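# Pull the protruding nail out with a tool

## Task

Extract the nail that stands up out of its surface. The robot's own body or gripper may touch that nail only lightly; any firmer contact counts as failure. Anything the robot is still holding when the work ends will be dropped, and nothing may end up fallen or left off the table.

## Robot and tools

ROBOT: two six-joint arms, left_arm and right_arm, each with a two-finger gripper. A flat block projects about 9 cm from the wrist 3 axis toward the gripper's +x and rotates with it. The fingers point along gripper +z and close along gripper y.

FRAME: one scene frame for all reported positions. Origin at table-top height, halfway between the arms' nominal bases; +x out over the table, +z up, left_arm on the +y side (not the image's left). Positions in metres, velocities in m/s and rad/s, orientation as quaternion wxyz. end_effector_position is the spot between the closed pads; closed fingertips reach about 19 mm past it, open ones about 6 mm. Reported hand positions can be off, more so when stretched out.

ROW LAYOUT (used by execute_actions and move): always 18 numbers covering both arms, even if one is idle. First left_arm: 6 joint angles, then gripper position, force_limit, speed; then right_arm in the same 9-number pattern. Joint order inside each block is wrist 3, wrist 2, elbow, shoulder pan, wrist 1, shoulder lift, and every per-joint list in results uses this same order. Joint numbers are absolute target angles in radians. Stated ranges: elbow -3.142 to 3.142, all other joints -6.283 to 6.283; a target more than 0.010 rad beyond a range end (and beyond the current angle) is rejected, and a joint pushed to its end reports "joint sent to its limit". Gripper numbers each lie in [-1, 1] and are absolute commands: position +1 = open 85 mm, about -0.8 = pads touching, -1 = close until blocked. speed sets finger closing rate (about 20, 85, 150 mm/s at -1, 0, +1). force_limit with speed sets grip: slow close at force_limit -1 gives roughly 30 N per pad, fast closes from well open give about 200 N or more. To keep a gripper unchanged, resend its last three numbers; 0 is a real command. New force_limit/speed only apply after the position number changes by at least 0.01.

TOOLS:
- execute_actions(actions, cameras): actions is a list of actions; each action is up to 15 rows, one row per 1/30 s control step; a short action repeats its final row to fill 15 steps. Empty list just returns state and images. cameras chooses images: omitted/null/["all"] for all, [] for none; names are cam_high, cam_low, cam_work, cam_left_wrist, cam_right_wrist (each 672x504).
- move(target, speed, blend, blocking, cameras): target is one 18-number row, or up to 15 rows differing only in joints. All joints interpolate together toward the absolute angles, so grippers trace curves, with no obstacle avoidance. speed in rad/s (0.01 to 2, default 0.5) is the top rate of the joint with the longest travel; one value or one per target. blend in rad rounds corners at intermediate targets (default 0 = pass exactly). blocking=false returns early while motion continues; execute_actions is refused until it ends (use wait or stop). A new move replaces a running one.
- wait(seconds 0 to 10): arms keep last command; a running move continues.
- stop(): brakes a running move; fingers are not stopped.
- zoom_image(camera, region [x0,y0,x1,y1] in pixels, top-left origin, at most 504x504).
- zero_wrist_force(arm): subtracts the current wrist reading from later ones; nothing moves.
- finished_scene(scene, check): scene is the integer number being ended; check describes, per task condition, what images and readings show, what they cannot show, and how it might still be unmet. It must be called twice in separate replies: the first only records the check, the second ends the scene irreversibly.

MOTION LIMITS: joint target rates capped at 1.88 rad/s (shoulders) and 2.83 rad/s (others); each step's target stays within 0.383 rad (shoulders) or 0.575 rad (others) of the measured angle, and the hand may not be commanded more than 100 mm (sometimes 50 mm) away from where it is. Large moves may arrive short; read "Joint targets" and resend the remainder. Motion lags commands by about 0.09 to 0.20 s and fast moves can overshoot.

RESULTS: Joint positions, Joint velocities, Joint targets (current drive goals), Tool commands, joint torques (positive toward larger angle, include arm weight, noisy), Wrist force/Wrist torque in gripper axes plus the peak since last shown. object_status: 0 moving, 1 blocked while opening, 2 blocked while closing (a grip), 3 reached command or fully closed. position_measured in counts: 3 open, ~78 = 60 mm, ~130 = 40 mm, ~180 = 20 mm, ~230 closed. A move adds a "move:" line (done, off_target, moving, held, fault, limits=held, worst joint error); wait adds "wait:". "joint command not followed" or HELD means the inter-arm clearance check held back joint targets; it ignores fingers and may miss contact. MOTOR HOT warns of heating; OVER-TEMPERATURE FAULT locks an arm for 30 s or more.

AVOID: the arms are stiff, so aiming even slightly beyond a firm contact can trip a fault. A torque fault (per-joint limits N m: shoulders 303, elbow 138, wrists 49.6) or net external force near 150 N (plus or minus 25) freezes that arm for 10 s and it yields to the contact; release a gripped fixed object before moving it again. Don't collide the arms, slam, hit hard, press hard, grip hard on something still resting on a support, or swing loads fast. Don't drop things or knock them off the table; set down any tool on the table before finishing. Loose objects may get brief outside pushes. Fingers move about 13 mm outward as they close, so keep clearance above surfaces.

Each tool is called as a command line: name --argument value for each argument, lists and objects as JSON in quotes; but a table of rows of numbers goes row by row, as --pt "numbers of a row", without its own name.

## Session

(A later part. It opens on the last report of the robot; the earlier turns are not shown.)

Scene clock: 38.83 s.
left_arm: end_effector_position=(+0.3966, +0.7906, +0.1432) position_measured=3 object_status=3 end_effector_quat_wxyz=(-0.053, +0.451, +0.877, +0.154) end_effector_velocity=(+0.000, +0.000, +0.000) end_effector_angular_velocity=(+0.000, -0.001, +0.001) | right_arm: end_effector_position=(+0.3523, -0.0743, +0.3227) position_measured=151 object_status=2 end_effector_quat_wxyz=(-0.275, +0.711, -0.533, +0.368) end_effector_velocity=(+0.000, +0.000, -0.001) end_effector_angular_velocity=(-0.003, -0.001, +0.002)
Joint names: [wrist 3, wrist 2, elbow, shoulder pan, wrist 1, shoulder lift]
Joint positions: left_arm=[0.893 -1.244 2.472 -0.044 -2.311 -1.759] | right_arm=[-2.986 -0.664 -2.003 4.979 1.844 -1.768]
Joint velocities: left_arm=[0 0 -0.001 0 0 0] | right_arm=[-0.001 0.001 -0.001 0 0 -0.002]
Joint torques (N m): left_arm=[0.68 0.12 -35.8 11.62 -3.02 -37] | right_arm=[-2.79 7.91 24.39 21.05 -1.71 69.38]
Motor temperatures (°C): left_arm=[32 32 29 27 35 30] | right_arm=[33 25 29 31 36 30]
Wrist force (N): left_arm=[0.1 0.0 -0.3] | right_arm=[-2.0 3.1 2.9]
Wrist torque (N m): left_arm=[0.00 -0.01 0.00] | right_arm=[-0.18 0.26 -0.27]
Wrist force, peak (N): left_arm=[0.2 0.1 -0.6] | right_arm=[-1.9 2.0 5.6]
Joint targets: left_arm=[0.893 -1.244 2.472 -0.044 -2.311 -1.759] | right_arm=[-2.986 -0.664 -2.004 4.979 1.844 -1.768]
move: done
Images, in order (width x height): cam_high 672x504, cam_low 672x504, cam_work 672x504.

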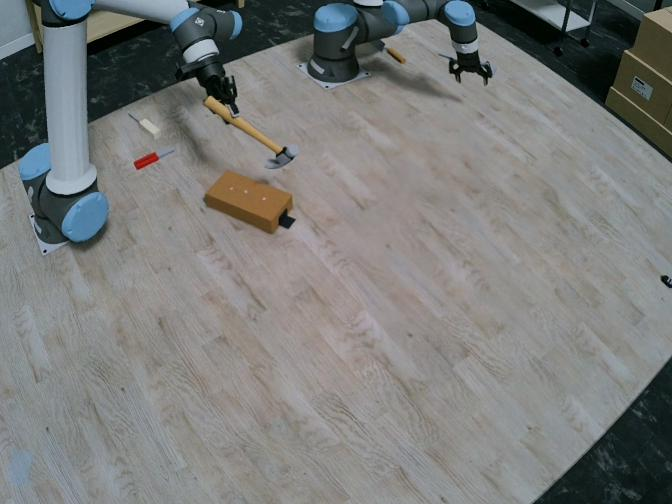

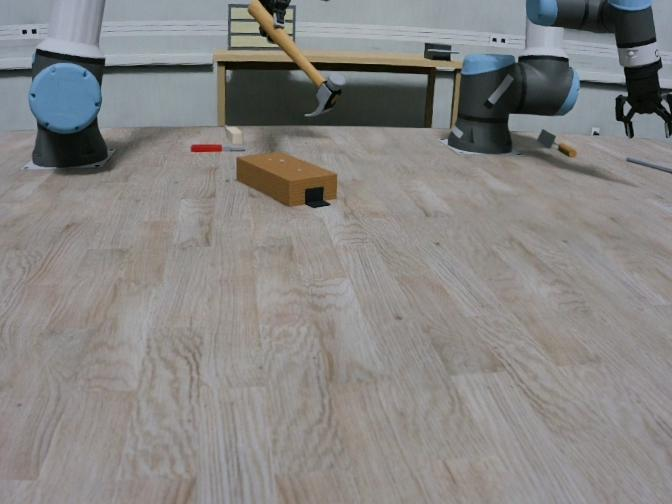

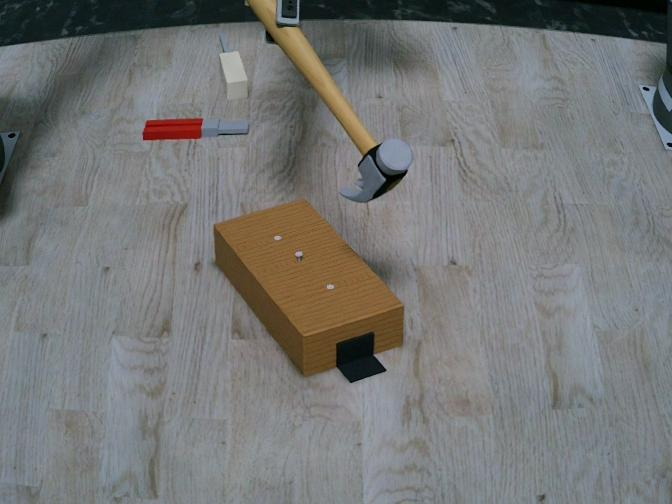

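move --target '[0.893,-1.244,2.472,-0.044,-2.311,-1.759,1,1,1,-2.9856,-0.6635,-2.0719,4.9792,2.0338,-1.8895,-0.96,1,1]' --cameras '["cam_work","cam_high","cam_low"]'

zoom_image --camera "cam_work" --region '[200, 120, 420, 285]'

zoom_image --camera "cam_low" --region '[200, 120, 460, 315]'

zoom_image --camera "cam_high" --region '[160, 120, 340, 255]'

Scene clock: 41.87 s.
left_arm: end_effector_position=(+0.3966, +0.7906, +0.1432) position_measured=3 object_status=3 end_effector_quat_wxyz=(-0.053, +0.451, +0.877, +0.154) end_effector_velocity=(+0.000, +0.000, +0.001) end_effector_angular_velocity=(+0.000, -0.002, +0.000) | right_arm: end_effector_position=(+0.3523, -0.0743, +0.2228) position_measured=151 object_status=2 end_effector_quat_wxyz=(-0.275, +0.711, -0.533, +0.368) end_effector_velocity=(+0.000, +0.000, -0.001) end_effector_angular_velocity=(-0.002, +0.000, +0.000)
Joint names: [wrist 3, wrist 2, elbow, shoulder pan, wrist 1, shoulder lift]
Joint positions: left_arm=[0.893 -1.244 2.472 -0.044 -2.311 -1.759] | right_arm=[-2.986 -0.663 -2.072 4.979 2.034 -1.889]
Joint velocities: left_arm=[0 0 -0.001 0 0 -0.001] | right_arm=[0 0 0 0 0 -0.002]
Joint torques (N m): left_arm=[1.53 -0.03 -37.6 11.36 -2.95 -32.59] | right_arm=[-2.73 6.5 18.22 16.68 -1.73 47.14]
Motor temperatures (°C): left_arm=[32 32 29 27 35 30] | right_arm=[33 25 29 31 36 30]
Wrist force (N): left_arm=[0.2 -0.2 -0.4] | right_arm=[-1.6 3.0 3.2]
Wrist torque (N m): left_arm=[-0.02 -0.04 0.00] | right_arm=[-0.16 0.21 -0.28]
Wrist force, peak (N): left_arm=[0.2 -0.1 -0.6] | right_arm=[-2.3 5.3 5.1]
Joint targets: left_arm=[0.893 -1.244 2.472 -0.044 -2.311 -1.759] | right_arm=[-2.986 -0.663 -2.072 4.979 2.034 -1.889]
move: done
Images, in order (width x height): cam_high 672x504, cam_low 672x504, cam_work 672x504.

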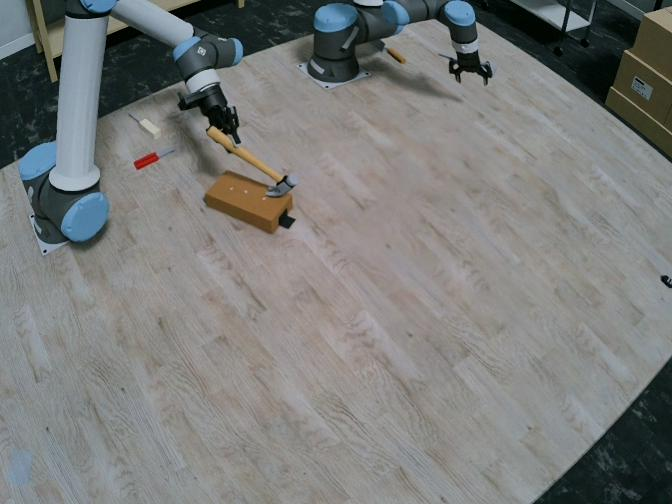

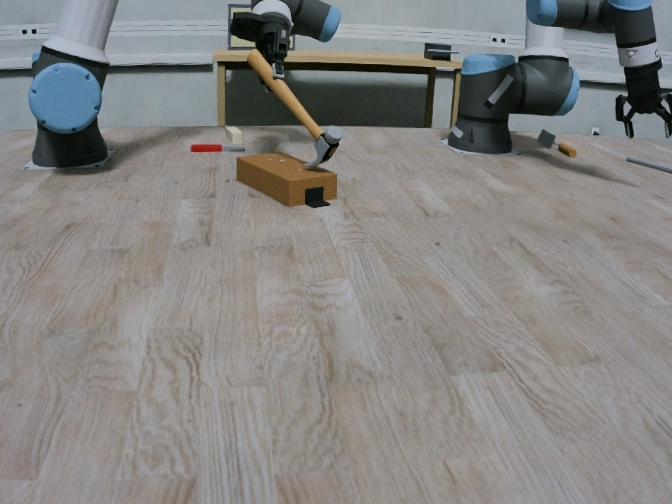

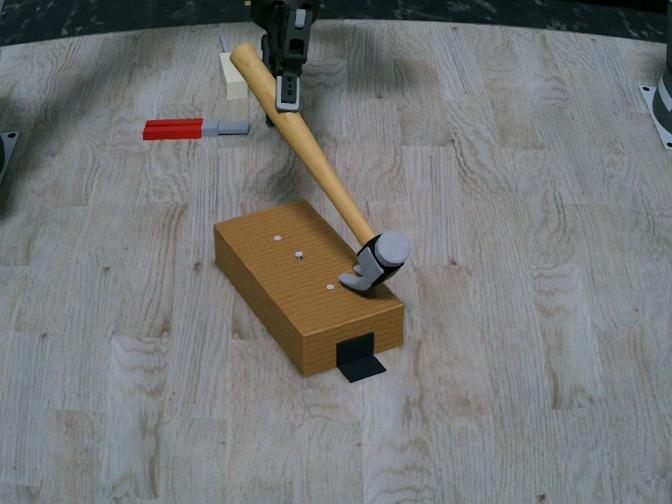

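Scaled by 2.291 from the camera's 672x504 image, which has a finer 960x720 frame.

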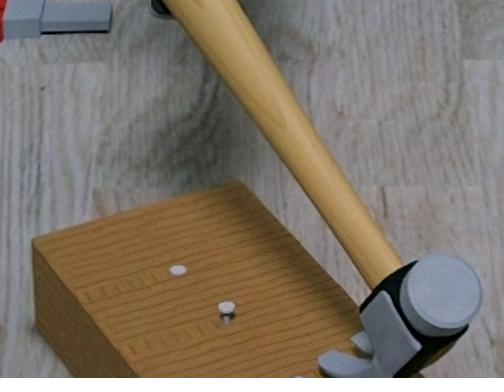

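Scaled by 1.938 from the camera's 672x504 image, which has a finer 960x720 frame.

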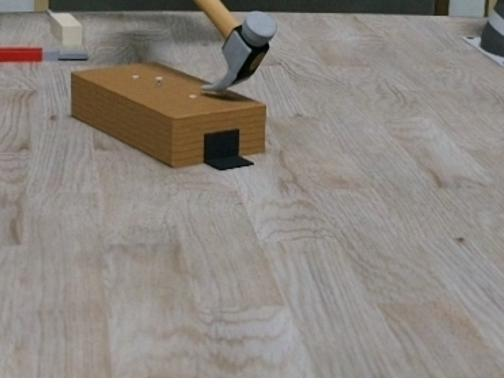

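Scaled by 2.800 from the camera's 672x504 image, which has a finer 960x720 frame.

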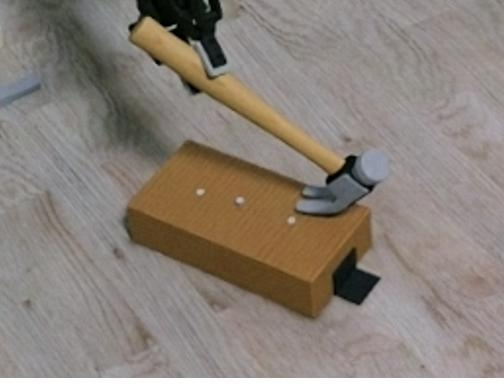

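zoom_image --camera "cam_work" --region '[270, 210, 420, 320]'

zoom_image --camera "cam_low" --region '[230, 115, 350, 215]'

zoom_image --camera "cam_high" --region '[195, 160, 315, 240]'

wait --seconds 0 --cameras '["cam_right_wrist"]'

Scaled by 3.360 from the camera's 672x504 image, which has a finer 960x720 frame.

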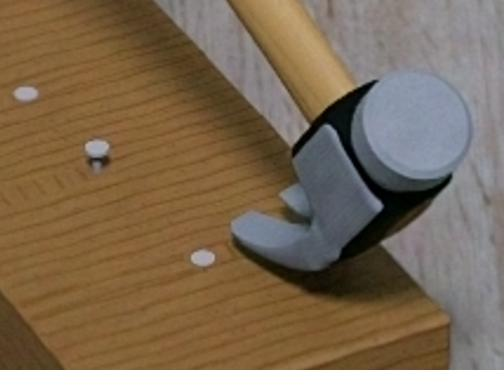

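Scaled by 4.200 from the camera's 672x504 image, which has a finer 960x720 frame.

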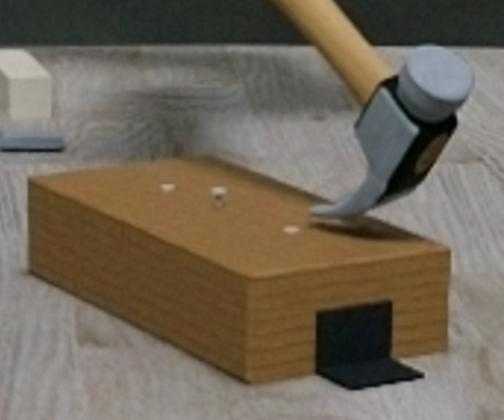

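Scaled by 4.200 from the camera's 672x504 image, which has a finer 960x720 frame.

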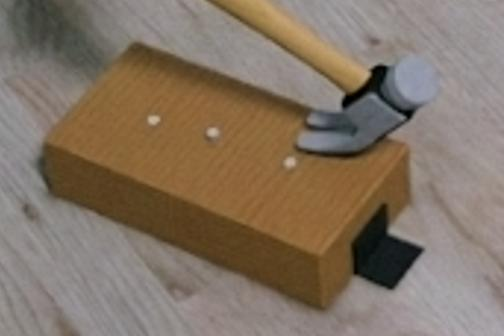

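Scene clock: 42.83 s.
left_arm: end_effector_position=(+0.3966, +0.7906, +0.1432) position_measured=3 object_status=3 end_effector_quat_wxyz=(-0.053, +0.451, +0.877, +0.154) end_effector_velocity=(+0.000, +0.000, +0.001) end_effector_angular_velocity=(+0.000, -0.002, +0.000) | right_arm: end_effector_position=(+0.3523, -0.0743, +0.2227) position_measured=151 object_status=2 end_effector_quat_wxyz=(-0.275, +0.711, -0.533, +0.368) end_effector_velocity=(+0.000, +0.000, +0.000) end_effector_angular_velocity=(-0.002, +0.000, +0.000)
Joint names: [wrist 3, wrist 2, elbow, shoulder pan, wrist 1, shoulder lift]
Joint positions: left_arm=[0.893 -1.244 2.472 -0.044 -2.311 -1.759] | right_arm=[-2.986 -0.663 -2.072 4.979 2.034 -1.89]
Joint velocities: left_arm=[0 0 0 0 0 -0.002] | right_arm=[0 0 0 0 -0.001 -0.001]
Joint torques (N m): left_arm=[1.09 0.42 -37.49 10.12 -3.48 -35.34] | right_arm=[-2.39 6.06 20.43 17.53 -2.43 47.32]
Motor temperatures (°C): left_arm=[32 32 29 27 35 30] | right_arm=[33 25 29 31 36 30]
Wrist force (N): left_arm=[0.2 -0.1 -0.2] | right_arm=[-1.6 3.3 2.9]
Wrist torque (N m): left_arm=[-0.02 -0.03 -0.01] | right_arm=[-0.11 0.20 -0.28]
Wrist force, peak (N): left_arm=[0.1 -0.2 -0.7] | right_arm=[-1.8 3.5 3.3]
Joint targets: left_arm=[0.893 -1.244 2.472 -0.044 -2.311 -1.759] | right_arm=[-2.986 -0.663 -2.072 4.979 2.034 -1.889]
Tool commands: left_gripper/position=+1.0 left_gripper/force_limit=+1.0 left_gripper/speed=+1.0 right_gripper/position=-0.96 right_gripper/force_limit=+1.0 right_gripper/speed=+1.0
Images, in order (width x height): cam_right_wrist 672x504.

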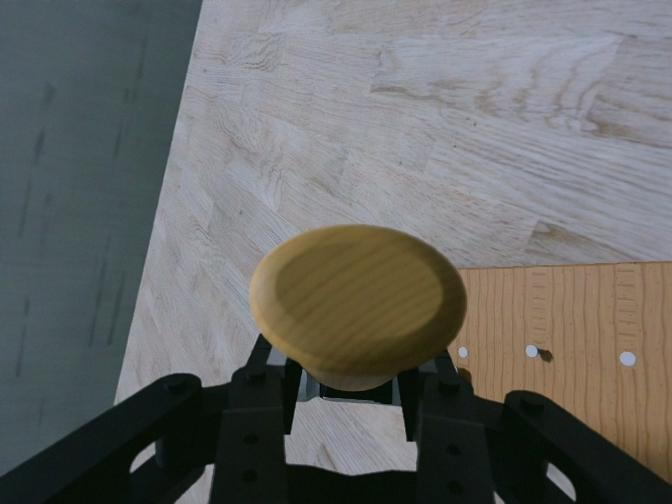

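move --target '[0.893,-1.244,2.472,-0.044,-2.311,-1.759,1,1,1,-2.9168,-0.6804,-2.1372,5.0253,1.9973,-1.8413,-0.96,1,1]' --cameras '["cam_work","cam_high","cam_low"]'

zoom_image --camera "cam_work" --region '[240, 210, 390, 320]'

zoom_image --camera "cam_low" --region '[230, 115, 350, 215]'

zoom_image --camera "cam_high" --region '[195, 160, 315, 240]'

Scene clock: 46.07 s.
left_arm: end_effector_position=(+0.3966, +0.7906, +0.1432) position_measured=3 object_status=3 end_effector_quat_wxyz=(-0.053, +0.451, +0.877, +0.154) end_effector_velocity=(+0.001, +0.000, +0.001) end_effector_angular_velocity=(+0.001, -0.003, -0.001) | right_arm: end_effector_position=(+0.3395, -0.1041, +0.2307) position_measured=151 object_status=2 end_effector_quat_wxyz=(-0.275, +0.710, -0.533, +0.368) end_effector_velocity=(+0.000, -0.001, +0.001) end_effector_angular_velocity=(+0.001, +0.000, -0.001)
Joint names: [wrist 3, wrist 2, elbow, shoulder pan, wrist 1, shoulder lift]
Joint positions: left_arm=[0.893 -1.244 2.472 -0.044 -2.311 -1.759] | right_arm=[-2.917 -0.68 -2.137 5.025 1.997 -1.841]
Joint velocities: left_arm=[0 0.001 -0.001 -0.001 0 -0.001] | right_arm=[0.002 0 -0.001 0.001 -0.002 0.003]
Joint torques (N m): left_arm=[0.56 0.32 -37.76 8.55 -3.68 -31] | right_arm=[3.69 0.57 18.72 20.74 -9.57 69.1]
Motor temperatures (°C): left_arm=[32 32 29 27 35 30] | right_arm=[33 25 29 31 36 30]
Wrist force (N): left_arm=[-0.1 0.0 0.0] | right_arm=[-1.6 3.3 3.0]
Wrist torque (N m): left_arm=[0.01 0.01 0.00] | right_arm=[-0.13 0.20 -0.26]
Wrist force, peak (N): left_arm=[0.3 -0.2 -0.6] | right_arm=[-2.4 3.2 3.6]
Joint targets: left_arm=[0.893 -1.244 2.472 -0.044 -2.311 -1.759] | right_arm=[-2.917 -0.680 -2.137 5.025 1.997 -1.841]
move: done
Images, in order (width x height): cam_high 672x504, cam_low 672x504, cam_work 672x504.

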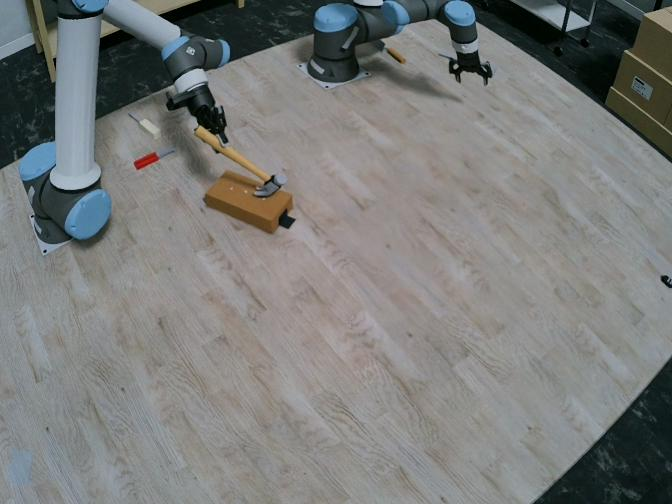

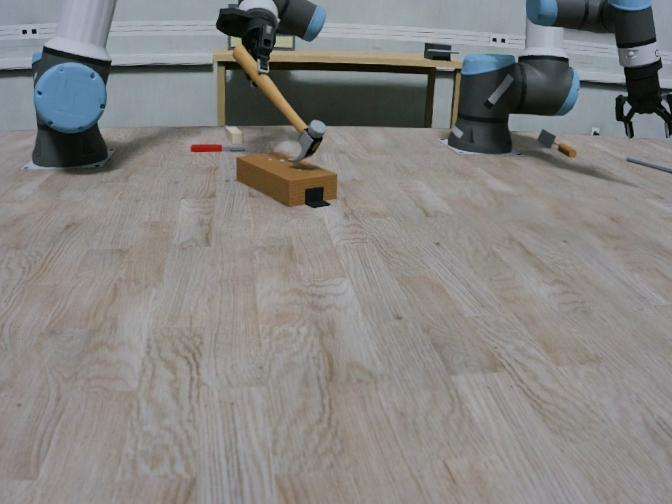

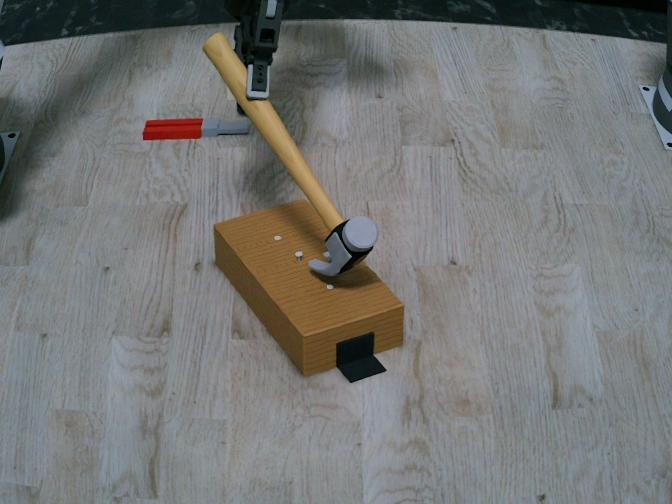

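Scaled by 3.360 from the camera's 672x504 image, which has a finer 960x720 frame.

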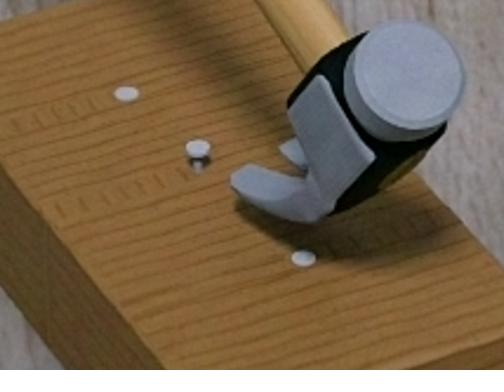

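Scaled by 4.200 from the camera's 672x504 image, which has a finer 960x720 frame.

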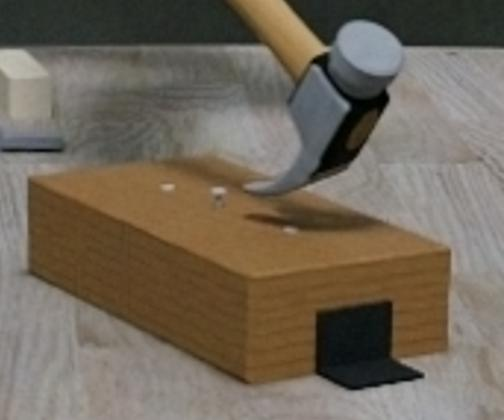

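Scaled by 4.200 from the camera's 672x504 image, which has a finer 960x720 frame.

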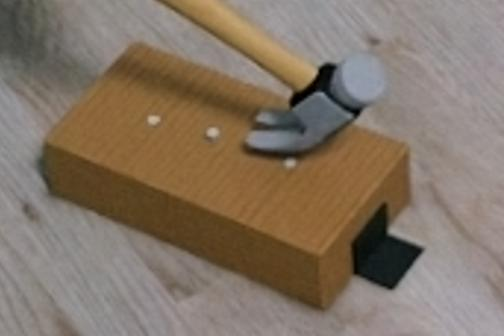

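move --target '[0.893,-1.244,2.472,-0.044,-2.311,-1.759,1,1,1,-2.8863,-0.6892,-2.1628,5.0464,2.0044,-1.8466,-0.96,1,1]' --cameras '["cam_work","cam_high","cam_low"]' --speed 0.1

zoom_image --camera "cam_work" --region '[265, 220, 365, 293]'

zoom_image --camera "cam_low" --region '[230, 115, 350, 215]'

zoom_image --camera "cam_high" --region '[195, 160, 315, 240]'

Scene clock: 47.70 s.
left_arm: end_effector_position=(+0.3966, +0.7906, +0.1432) position_measured=3 object_status=3 end_effector_quat_wxyz=(-0.053, +0.451, +0.877, +0.154) end_effector_velocity=(+0.000, +0.000, +0.000) end_effector_angular_velocity=(+0.001, +0.000, +0.000) | right_arm: end_effector_position=(+0.3325, -0.1121, +0.2209) position_measured=151 object_status=2 end_effector_quat_wxyz=(-0.275, +0.710, -0.533, +0.368) end_effector_velocity=(+0.000, +0.000, -0.001) end_effector_angular_velocity=(+0.000, +0.000, +0.000)
Joint names: [wrist 3, wrist 2, elbow, shoulder pan, wrist 1, shoulder lift]
Joint positions: left_arm=[0.893 -1.244 2.472 -0.044 -2.311 -1.759] | right_arm=[-2.886 -0.689 -2.163 5.046 2.004 -1.847]
Joint velocities: left_arm=[0 0.001 0 0 0 0] | right_arm=[0.002 0 -0.001 0.001 0 -0.001]
Joint torques (N m): left_arm=[0.53 0.2 -39.21 11.61 -3.05 -32.26] | right_arm=[3.21 0.91 16.53 19.33 -1.94 42.54]
Motor temperatures (°C): left_arm=[32 32 29 27 35 30] | right_arm=[33 25 29 31 36 30]
Wrist force (N): left_arm=[0.2 -0.1 -0.3] | right_arm=[-2.2 2.9 3.2]
Wrist torque (N m): left_arm=[-0.02 -0.03 0.00] | right_arm=[-0.25 0.28 -0.24]
Wrist force, peak (N): left_arm=[0.4 -0.1 -0.3] | right_arm=[-1.9 3.5 3.4]
Joint targets: left_arm=[0.893 -1.244 2.472 -0.044 -2.311 -1.759] | right_arm=[-2.886 -0.689 -2.163 5.046 2.004 -1.847]
move: done
Images, in order (width x height): cam_high 672x504, cam_low 672x504, cam_work 672x504.

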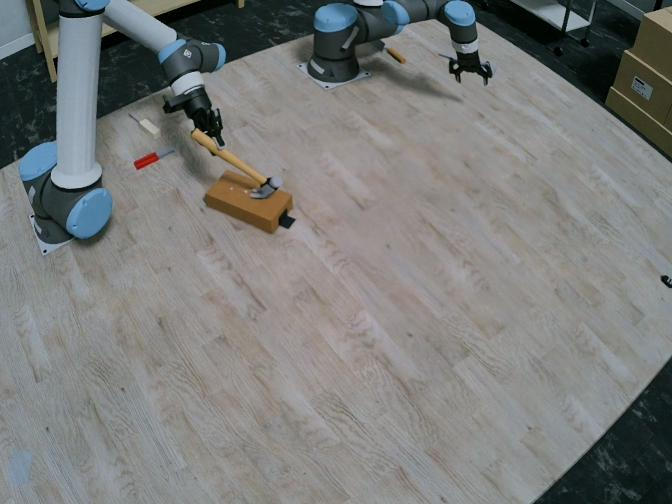

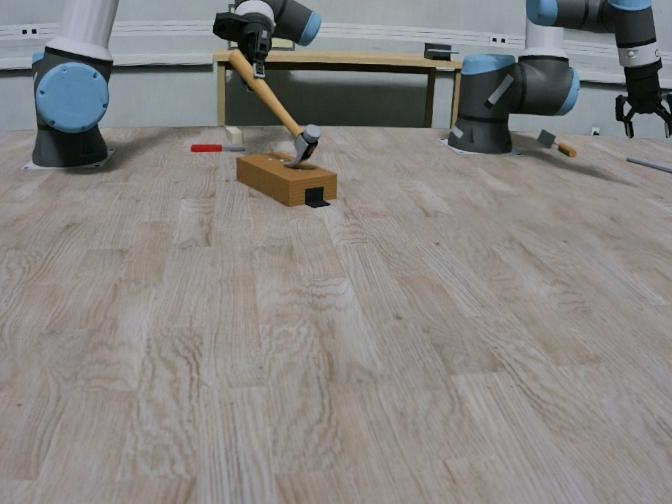

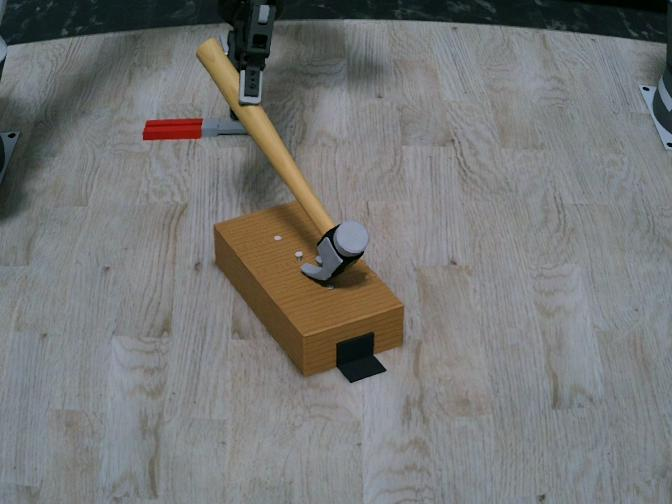

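Scaled by 5.040 from the camera's 672x504 image, which has a finer 960x720 frame.

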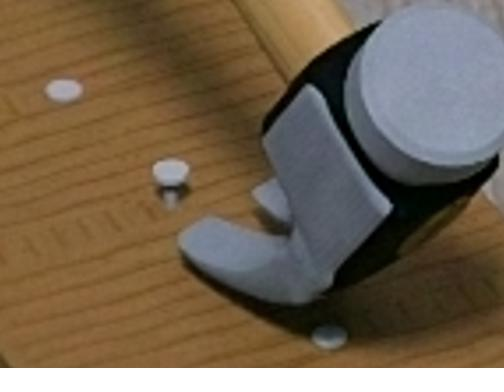

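Scaled by 4.200 from the camera's 672x504 image, which has a finer 960x720 frame.

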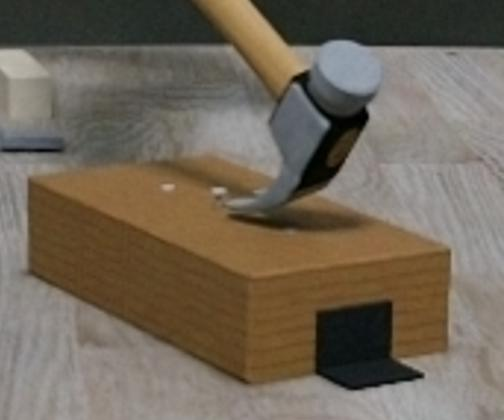

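Scaled by 4.200 from the camera's 672x504 image, which has a finer 960x720 frame.

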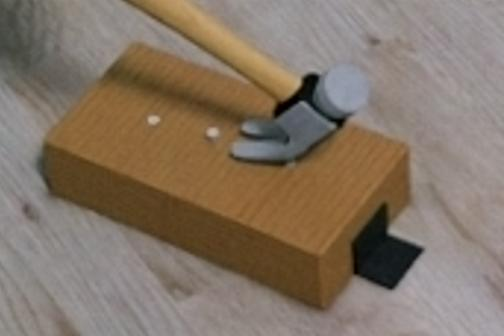

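move --target '[0.893,-1.244,2.472,-0.044,-2.311,-1.759,1,1,1,-2.8478,-0.7013,-2.1867,5.0737,1.9901,-1.8380,-0.96,1,1]' --cameras '["cam_work","cam_high","cam_low"]' --speed 0.1

zoom_image --camera "cam_work" --region '[265, 220, 365, 293]'

zoom_image --camera "cam_low" --region '[230, 115, 350, 215]'

zoom_image --camera "cam_high" --region '[195, 160, 315, 240]'

Scene clock: 49.33 s.
left_arm: end_effector_position=(+0.3966, +0.7906, +0.1432) position_measured=3 object_status=3 end_effector_quat_wxyz=(-0.053, +0.451, +0.877, +0.154) end_effector_velocity=(+0.000, +0.000, -0.001) end_effector_angular_velocity=(+0.000, +0.002, +0.000) | right_arm: end_effector_position=(+0.3235, -0.1212, +0.2198) position_measured=151 object_status=2 end_effector_quat_wxyz=(-0.275, +0.710, -0.533, +0.368) end_effector_velocity=(-0.001, +0.000, +0.000) end_effector_angular_velocity=(+0.000, +0.000, +0.001)
Joint names: [wrist 3, wrist 2, elbow, shoulder pan, wrist 1, shoulder lift]
Joint positions: left_arm=[0.893 -1.244 2.472 -0.044 -2.311 -1.759] | right_arm=[-2.848 -0.701 -2.187 5.074 1.99 -1.838]
Joint velocities: left_arm=[0 0 0 0 0 0.002] | right_arm=[0.001 0 0 0.002 0 -0.001]
Joint torques (N m): left_arm=[0.68 0.78 -37.9 10.23 -3.5 -32.43] | right_arm=[3.44 0.68 16.17 21.81 -9.59 66.34]
Motor temperatures (°C): left_arm=[32 32 29 27 35 30] | right_arm=[33 25 29 31 36 30]
Wrist force (N): left_arm=[0.1 0.1 -0.3] | right_arm=[-2.5 3.0 2.4]
Wrist torque (N m): left_arm=[0.01 -0.01 0.00] | right_arm=[-0.26 0.33 -0.28]
Wrist force, peak (N): left_arm=[0.2 -0.1 -0.6] | right_arm=[-2.2 3.3 3.0]
Joint targets: left_arm=[0.893 -1.244 2.472 -0.044 -2.311 -1.759] | right_arm=[-2.848 -0.701 -2.187 5.074 1.990 -1.838]
move: done
Images, in order (width x height): cam_high 672x504, cam_low 672x504, cam_work 672x504.

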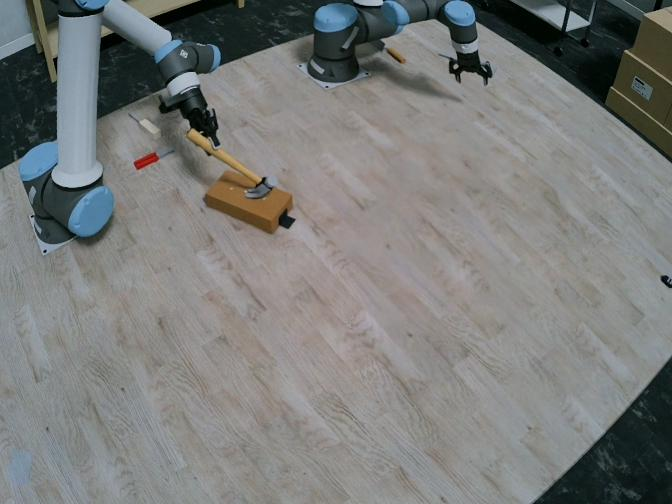

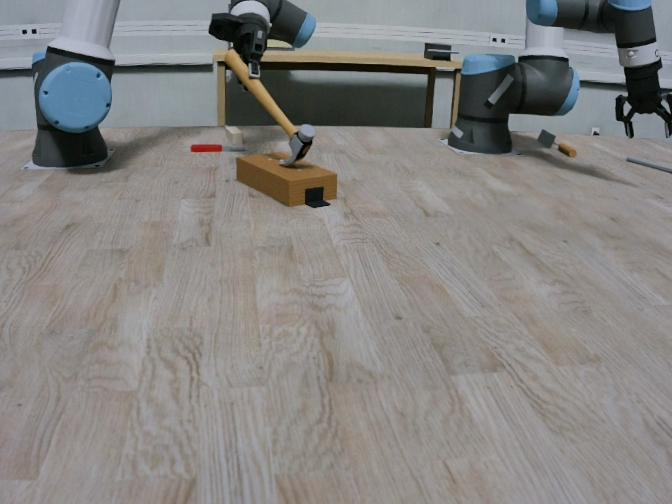

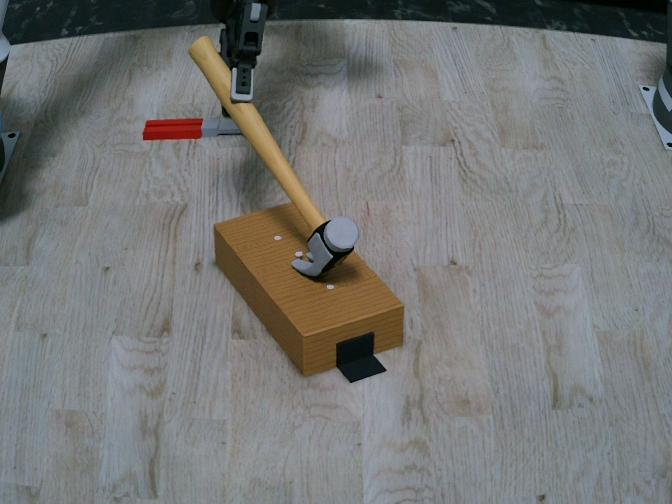

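Scaled by 5.040 from the camera's 672x504 image, which has a finer 960x720 frame.

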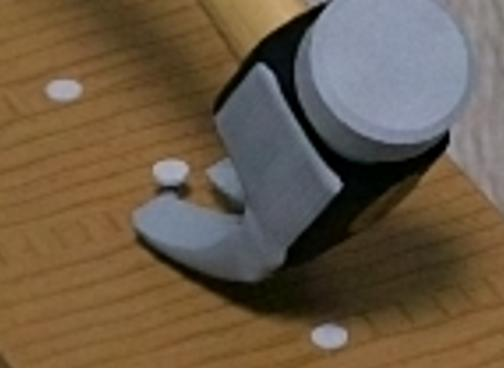

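Scaled by 4.200 from the camera's 672x504 image, which has a finer 960x720 frame.

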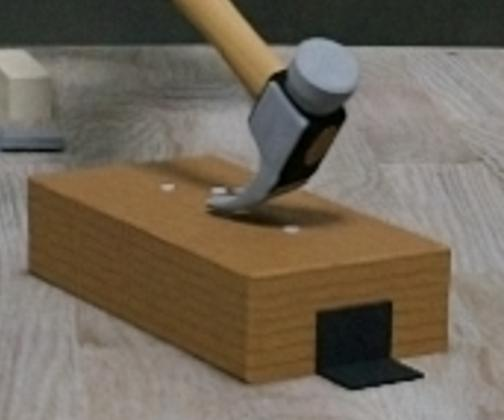

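Scaled by 4.200 from the camera's 672x504 image, which has a finer 960x720 frame.

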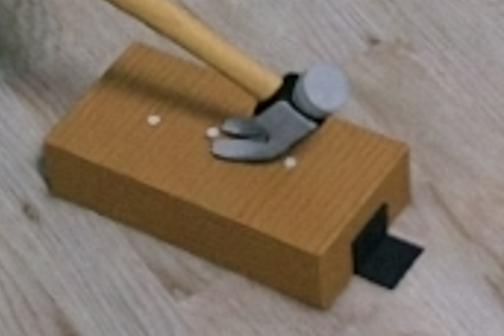

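move --target '[0.893,-1.244,2.472,-0.044,-2.311,-1.759,1,1,1,-2.7822,-0.7241,-2.2140,5.1223,1.9635,-1.8334,-0.96,1,1]' --cameras '["cam_work","cam_high","cam_low"]' --speed 0.08

zoom_image --camera "cam_work" --region '[265, 220, 365, 293]'

zoom_image --camera "cam_low" --region '[230, 115, 350, 215]'

zoom_image --camera "cam_high" --region '[195, 160, 315, 240]'

Scene clock: 51.17 s.
left_arm: end_effector_position=(+0.3966, +0.7906, +0.1432) position_measured=3 object_status=3 end_effector_quat_wxyz=(-0.053, +0.451, +0.877, +0.154) end_effector_velocity=(+0.000, +0.000, +0.000) end_effector_angular_velocity=(+0.000, +0.000, +0.000) | right_arm: end_effector_position=(+0.3055, -0.1301, +0.2176) position_measured=151 object_status=2 end_effector_quat_wxyz=(-0.275, +0.710, -0.533, +0.368) end_effector_velocity=(+0.000, +0.000, +0.000) end_effector_angular_velocity=(+0.001, +0.000, +0.000)
Joint names: [wrist 3, wrist 2, elbow, shoulder pan, wrist 1, shoulder lift]
Joint positions: left_arm=[0.893 -1.244 2.472 -0.044 -2.311 -1.759] | right_arm=[-2.782 -0.724 -2.214 5.122 1.964 -1.833]
Joint velocities: left_arm=[0 0 0 0 0 0] | right_arm=[0.001 0 -0.001 0.001 -0.001 0.001]
Joint torques (N m): left_arm=[0.73 0.53 -38.76 8.97 -3.75 -32.76] | right_arm=[2.4 -0.21 13.59 28.96 -26.33 86.82]
Motor temperatures (°C): left_arm=[32 32 29 27 35 30] | right_arm=[33 25 29 31 36 30]
Wrist force (N): left_arm=[0.1 0.0 -0.3] | right_arm=[-47.2 23.0 72.6]
Wrist torque (N m): left_arm=[0.00 -0.02 0.00] | right_arm=[0.93 -0.49 0.71]
Wrist force, peak (N): left_arm=[0.4 0.4 -0.3] | right_arm=[-47.4 24.1 73.6]
Joint targets: left_arm=[0.893 -1.244 2.472 -0.044 -2.311 -1.759] | right_arm=[-2.782 -0.724 -2.214 5.122 1.964 -1.833]
move: done
Images, in order (width x height): cam_high 672x504, cam_low 672x504, cam_work 672x504.

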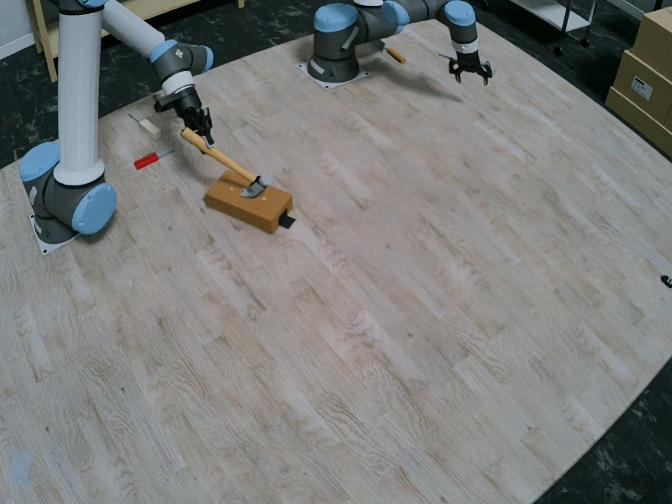

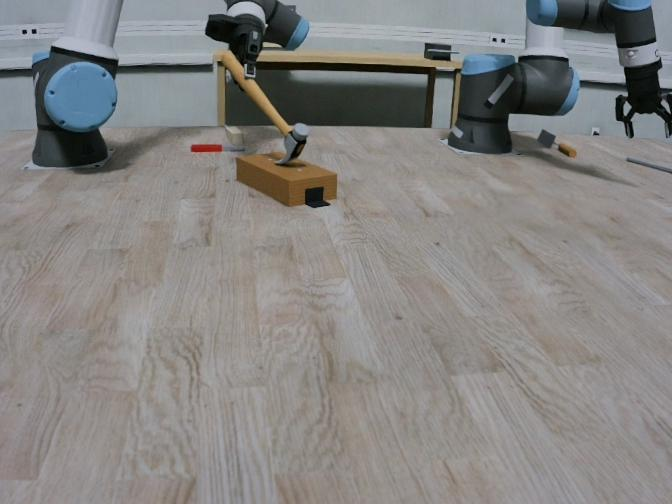

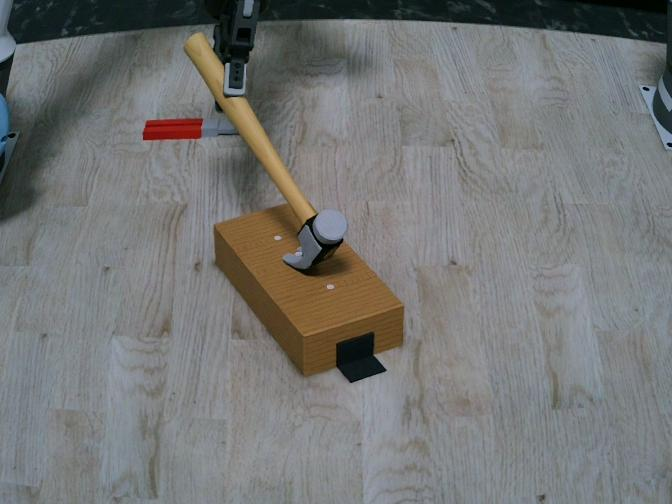

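Scaled by 5.040 from the camera's 672x504 image, which has a finer 960x720 frame.

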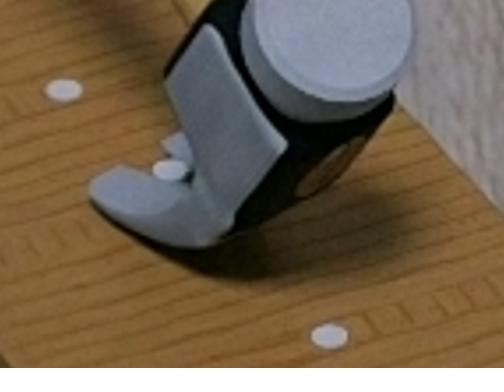

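Scaled by 4.200 from the camera's 672x504 image, which has a finer 960x720 frame.

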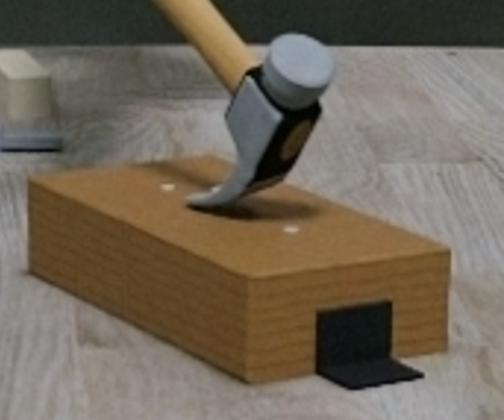

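Scaled by 4.200 from the camera's 672x504 image, which has a finer 960x720 frame.

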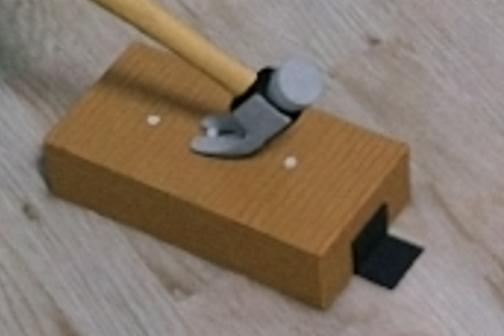

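move --target '[0.893,-1.244,2.472,-0.044,-2.311,-1.759,1,1,1,-3.0295,-0.8097,-2.1157,5.0022,1.9871,-1.7956,-0.96,1,1]' --cameras '["cam_work"]' --speed 0.15

zoom_image --camera "cam_work" --region '[265, 210, 365, 293]'

Scene clock: 54.10 s.
left_arm: end_effector_position=(+0.3966, +0.7906, +0.1432) position_measured=3 object_status=3 end_effector_quat_wxyz=(-0.053, +0.451, +0.877, +0.154) end_effector_velocity=(+0.000, +0.000, +0.000) end_effector_angular_velocity=(+0.000, -0.001, -0.001) | right_arm: end_effector_position=(+0.3269, -0.1193, +0.2288) position_measured=151 object_status=2 end_effector_quat_wxyz=(-0.215, +0.742, -0.537, +0.338) end_effector_velocity=(+0.001, +0.000, +0.002) end_effector_angular_velocity=(+0.002, +0.002, -0.001)
Joint names: [wrist 3, wrist 2, elbow, shoulder pan, wrist 1, shoulder lift]
Joint positions: left_arm=[0.893 -1.244 2.472 -0.044 -2.311 -1.759] | right_arm=[-3.029 -0.81 -2.116 5.002 1.987 -1.796]
Joint velocities: left_arm=[0 0 0 -0.001 0 -0.001] | right_arm=[-0.001 -0.001 0.001 -0.002 -0.001 0.004]
Joint torques (N m): left_arm=[0.26 0.84 -39.12 9.55 -4.11 -33.12] | right_arm=[-2.96 0.16 32.68 -17.57 -1.72 65.97]
Motor temperatures (°C): left_arm=[32 32 29 27 35 30] | right_arm=[33 25 29 31 36 30]
Wrist force (N): left_arm=[0.0 0.1 -0.1] | right_arm=[-1.7 2.5 3.6]
Wrist torque (N m): left_arm=[0.02 0.00 0.00] | right_arm=[-0.21 0.23 -0.27]
Wrist force, peak (N): left_arm=[-0.1 -0.3 -0.6] | right_arm=[-48.6 24.6 75.7]
Joint targets: left_arm=[0.893 -1.244 2.472 -0.044 -2.311 -1.759] | right_arm=[-3.030 -0.810 -2.116 5.002 1.987 -1.796]
move: done
Images, in order (width x height): cam_work 672x504.

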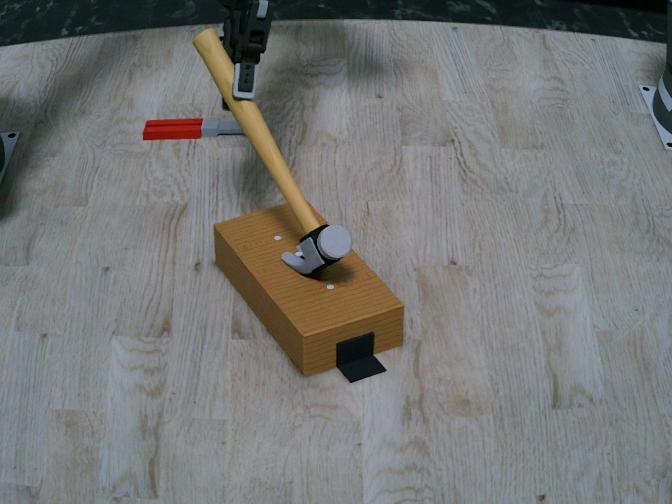

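Scaled by 5.040 from the camera's 672x504 image, which has a finer 960x720 frame.

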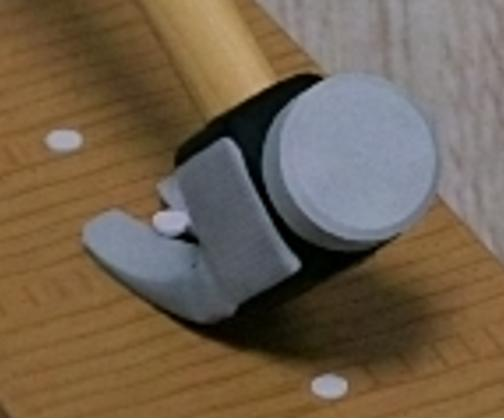

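move --target '[0.893,-1.244,2.472,-0.044,-2.311,-1.759,1,1,1,-3.2914,-0.9516,-1.9880,4.8495,1.9828,-1.8025,-0.96,1,1]' --cameras '["cam_work","cam_low"]' --speed 0.15

zoom_image --camera "cam_work" --region '[265, 210, 365, 293]'

zoom_image --camera "cam_low" --region '[200, 15, 350, 215]'

Scene clock: 57.03 s.
left_arm: end_effector_position=(+0.3966, +0.7906, +0.1432) position_measured=3 object_status=3 end_effector_quat_wxyz=(-0.053, +0.451, +0.877, +0.154) end_effector_velocity=(-0.001, +0.001, +0.000) end_effector_angular_velocity=(+0.000, -0.001, +0.001) | right_arm: end_effector_position=(+0.3538, -0.1057, +0.2350) position_measured=151 object_status=2 end_effector_quat_wxyz=(-0.132, +0.779, -0.538, +0.295) end_effector_velocity=(+0.000, +0.000, +0.000) end_effector_angular_velocity=(+0.001, +0.001, +0.000)
Joint names: [wrist 3, wrist 2, elbow, shoulder pan, wrist 1, shoulder lift]
Joint positions: left_arm=[0.893 -1.244 2.472 -0.044 -2.311 -1.759] | right_arm=[-3.291 -0.952 -1.988 4.85 1.983 -1.802]
Joint velocities: left_arm=[0 0.001 0.001 0.001 0 -0.001] | right_arm=[-0.001 -0.001 0.001 0 0.001 0]
Joint torques (N m): left_arm=[0.72 0.97 -39.8 9.71 -4.51 -31.89] | right_arm=[-4.47 -17.26 16.05 -16.5 12.27 -2.82]
Motor temperatures (°C): left_arm=[32 32 29 27 35 30] | right_arm=[33 25 29 31 36 30]
Wrist force (N): left_arm=[0.3 0.1 -0.2] | right_arm=[45.5 -39.4 -83.8]
Wrist torque (N m): left_arm=[0.02 -0.05 0.00] | right_arm=[3.10 1.09 1.34]
Wrist force, peak (N): left_arm=[0.1 0.0 -0.6] | right_arm=[48.1 -42.5 -85.9]
Joint targets: left_arm=[0.893 -1.244 2.472 -0.044 -2.311 -1.759] | right_arm=[-3.291 -0.952 -1.988 4.849 1.983 -1.803]
move: done
Images, in order (width x height): cam_low 672x504, cam_work 672x504.

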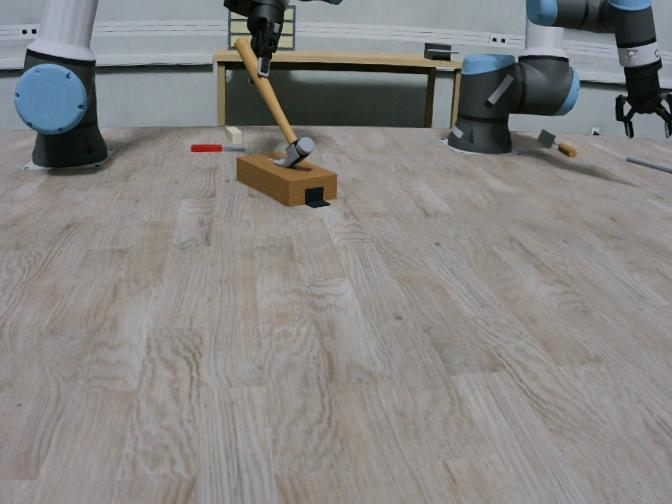

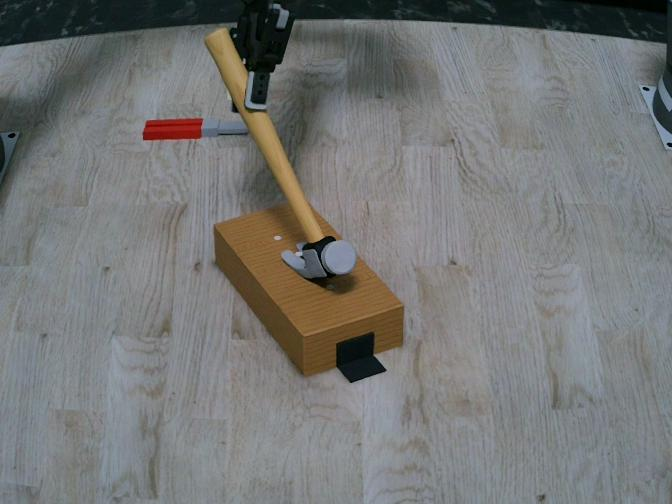

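Scaled by 5.040 from the camera's 672x504 image, which has a finer 960x720 frame.

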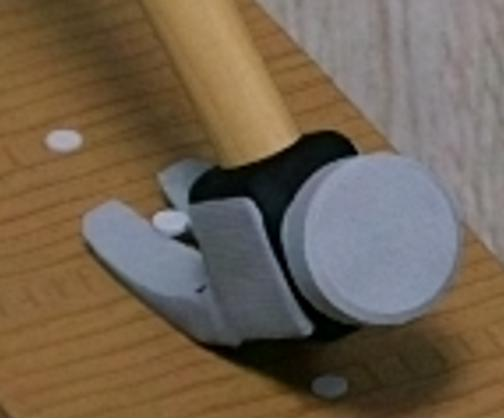

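Scaled by 2.520 from the camera's 672x504 image, which has a finer 960x720 frame.

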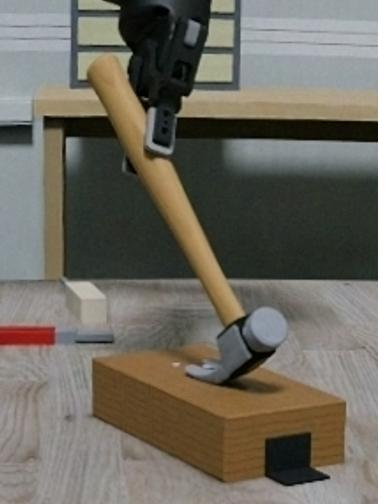

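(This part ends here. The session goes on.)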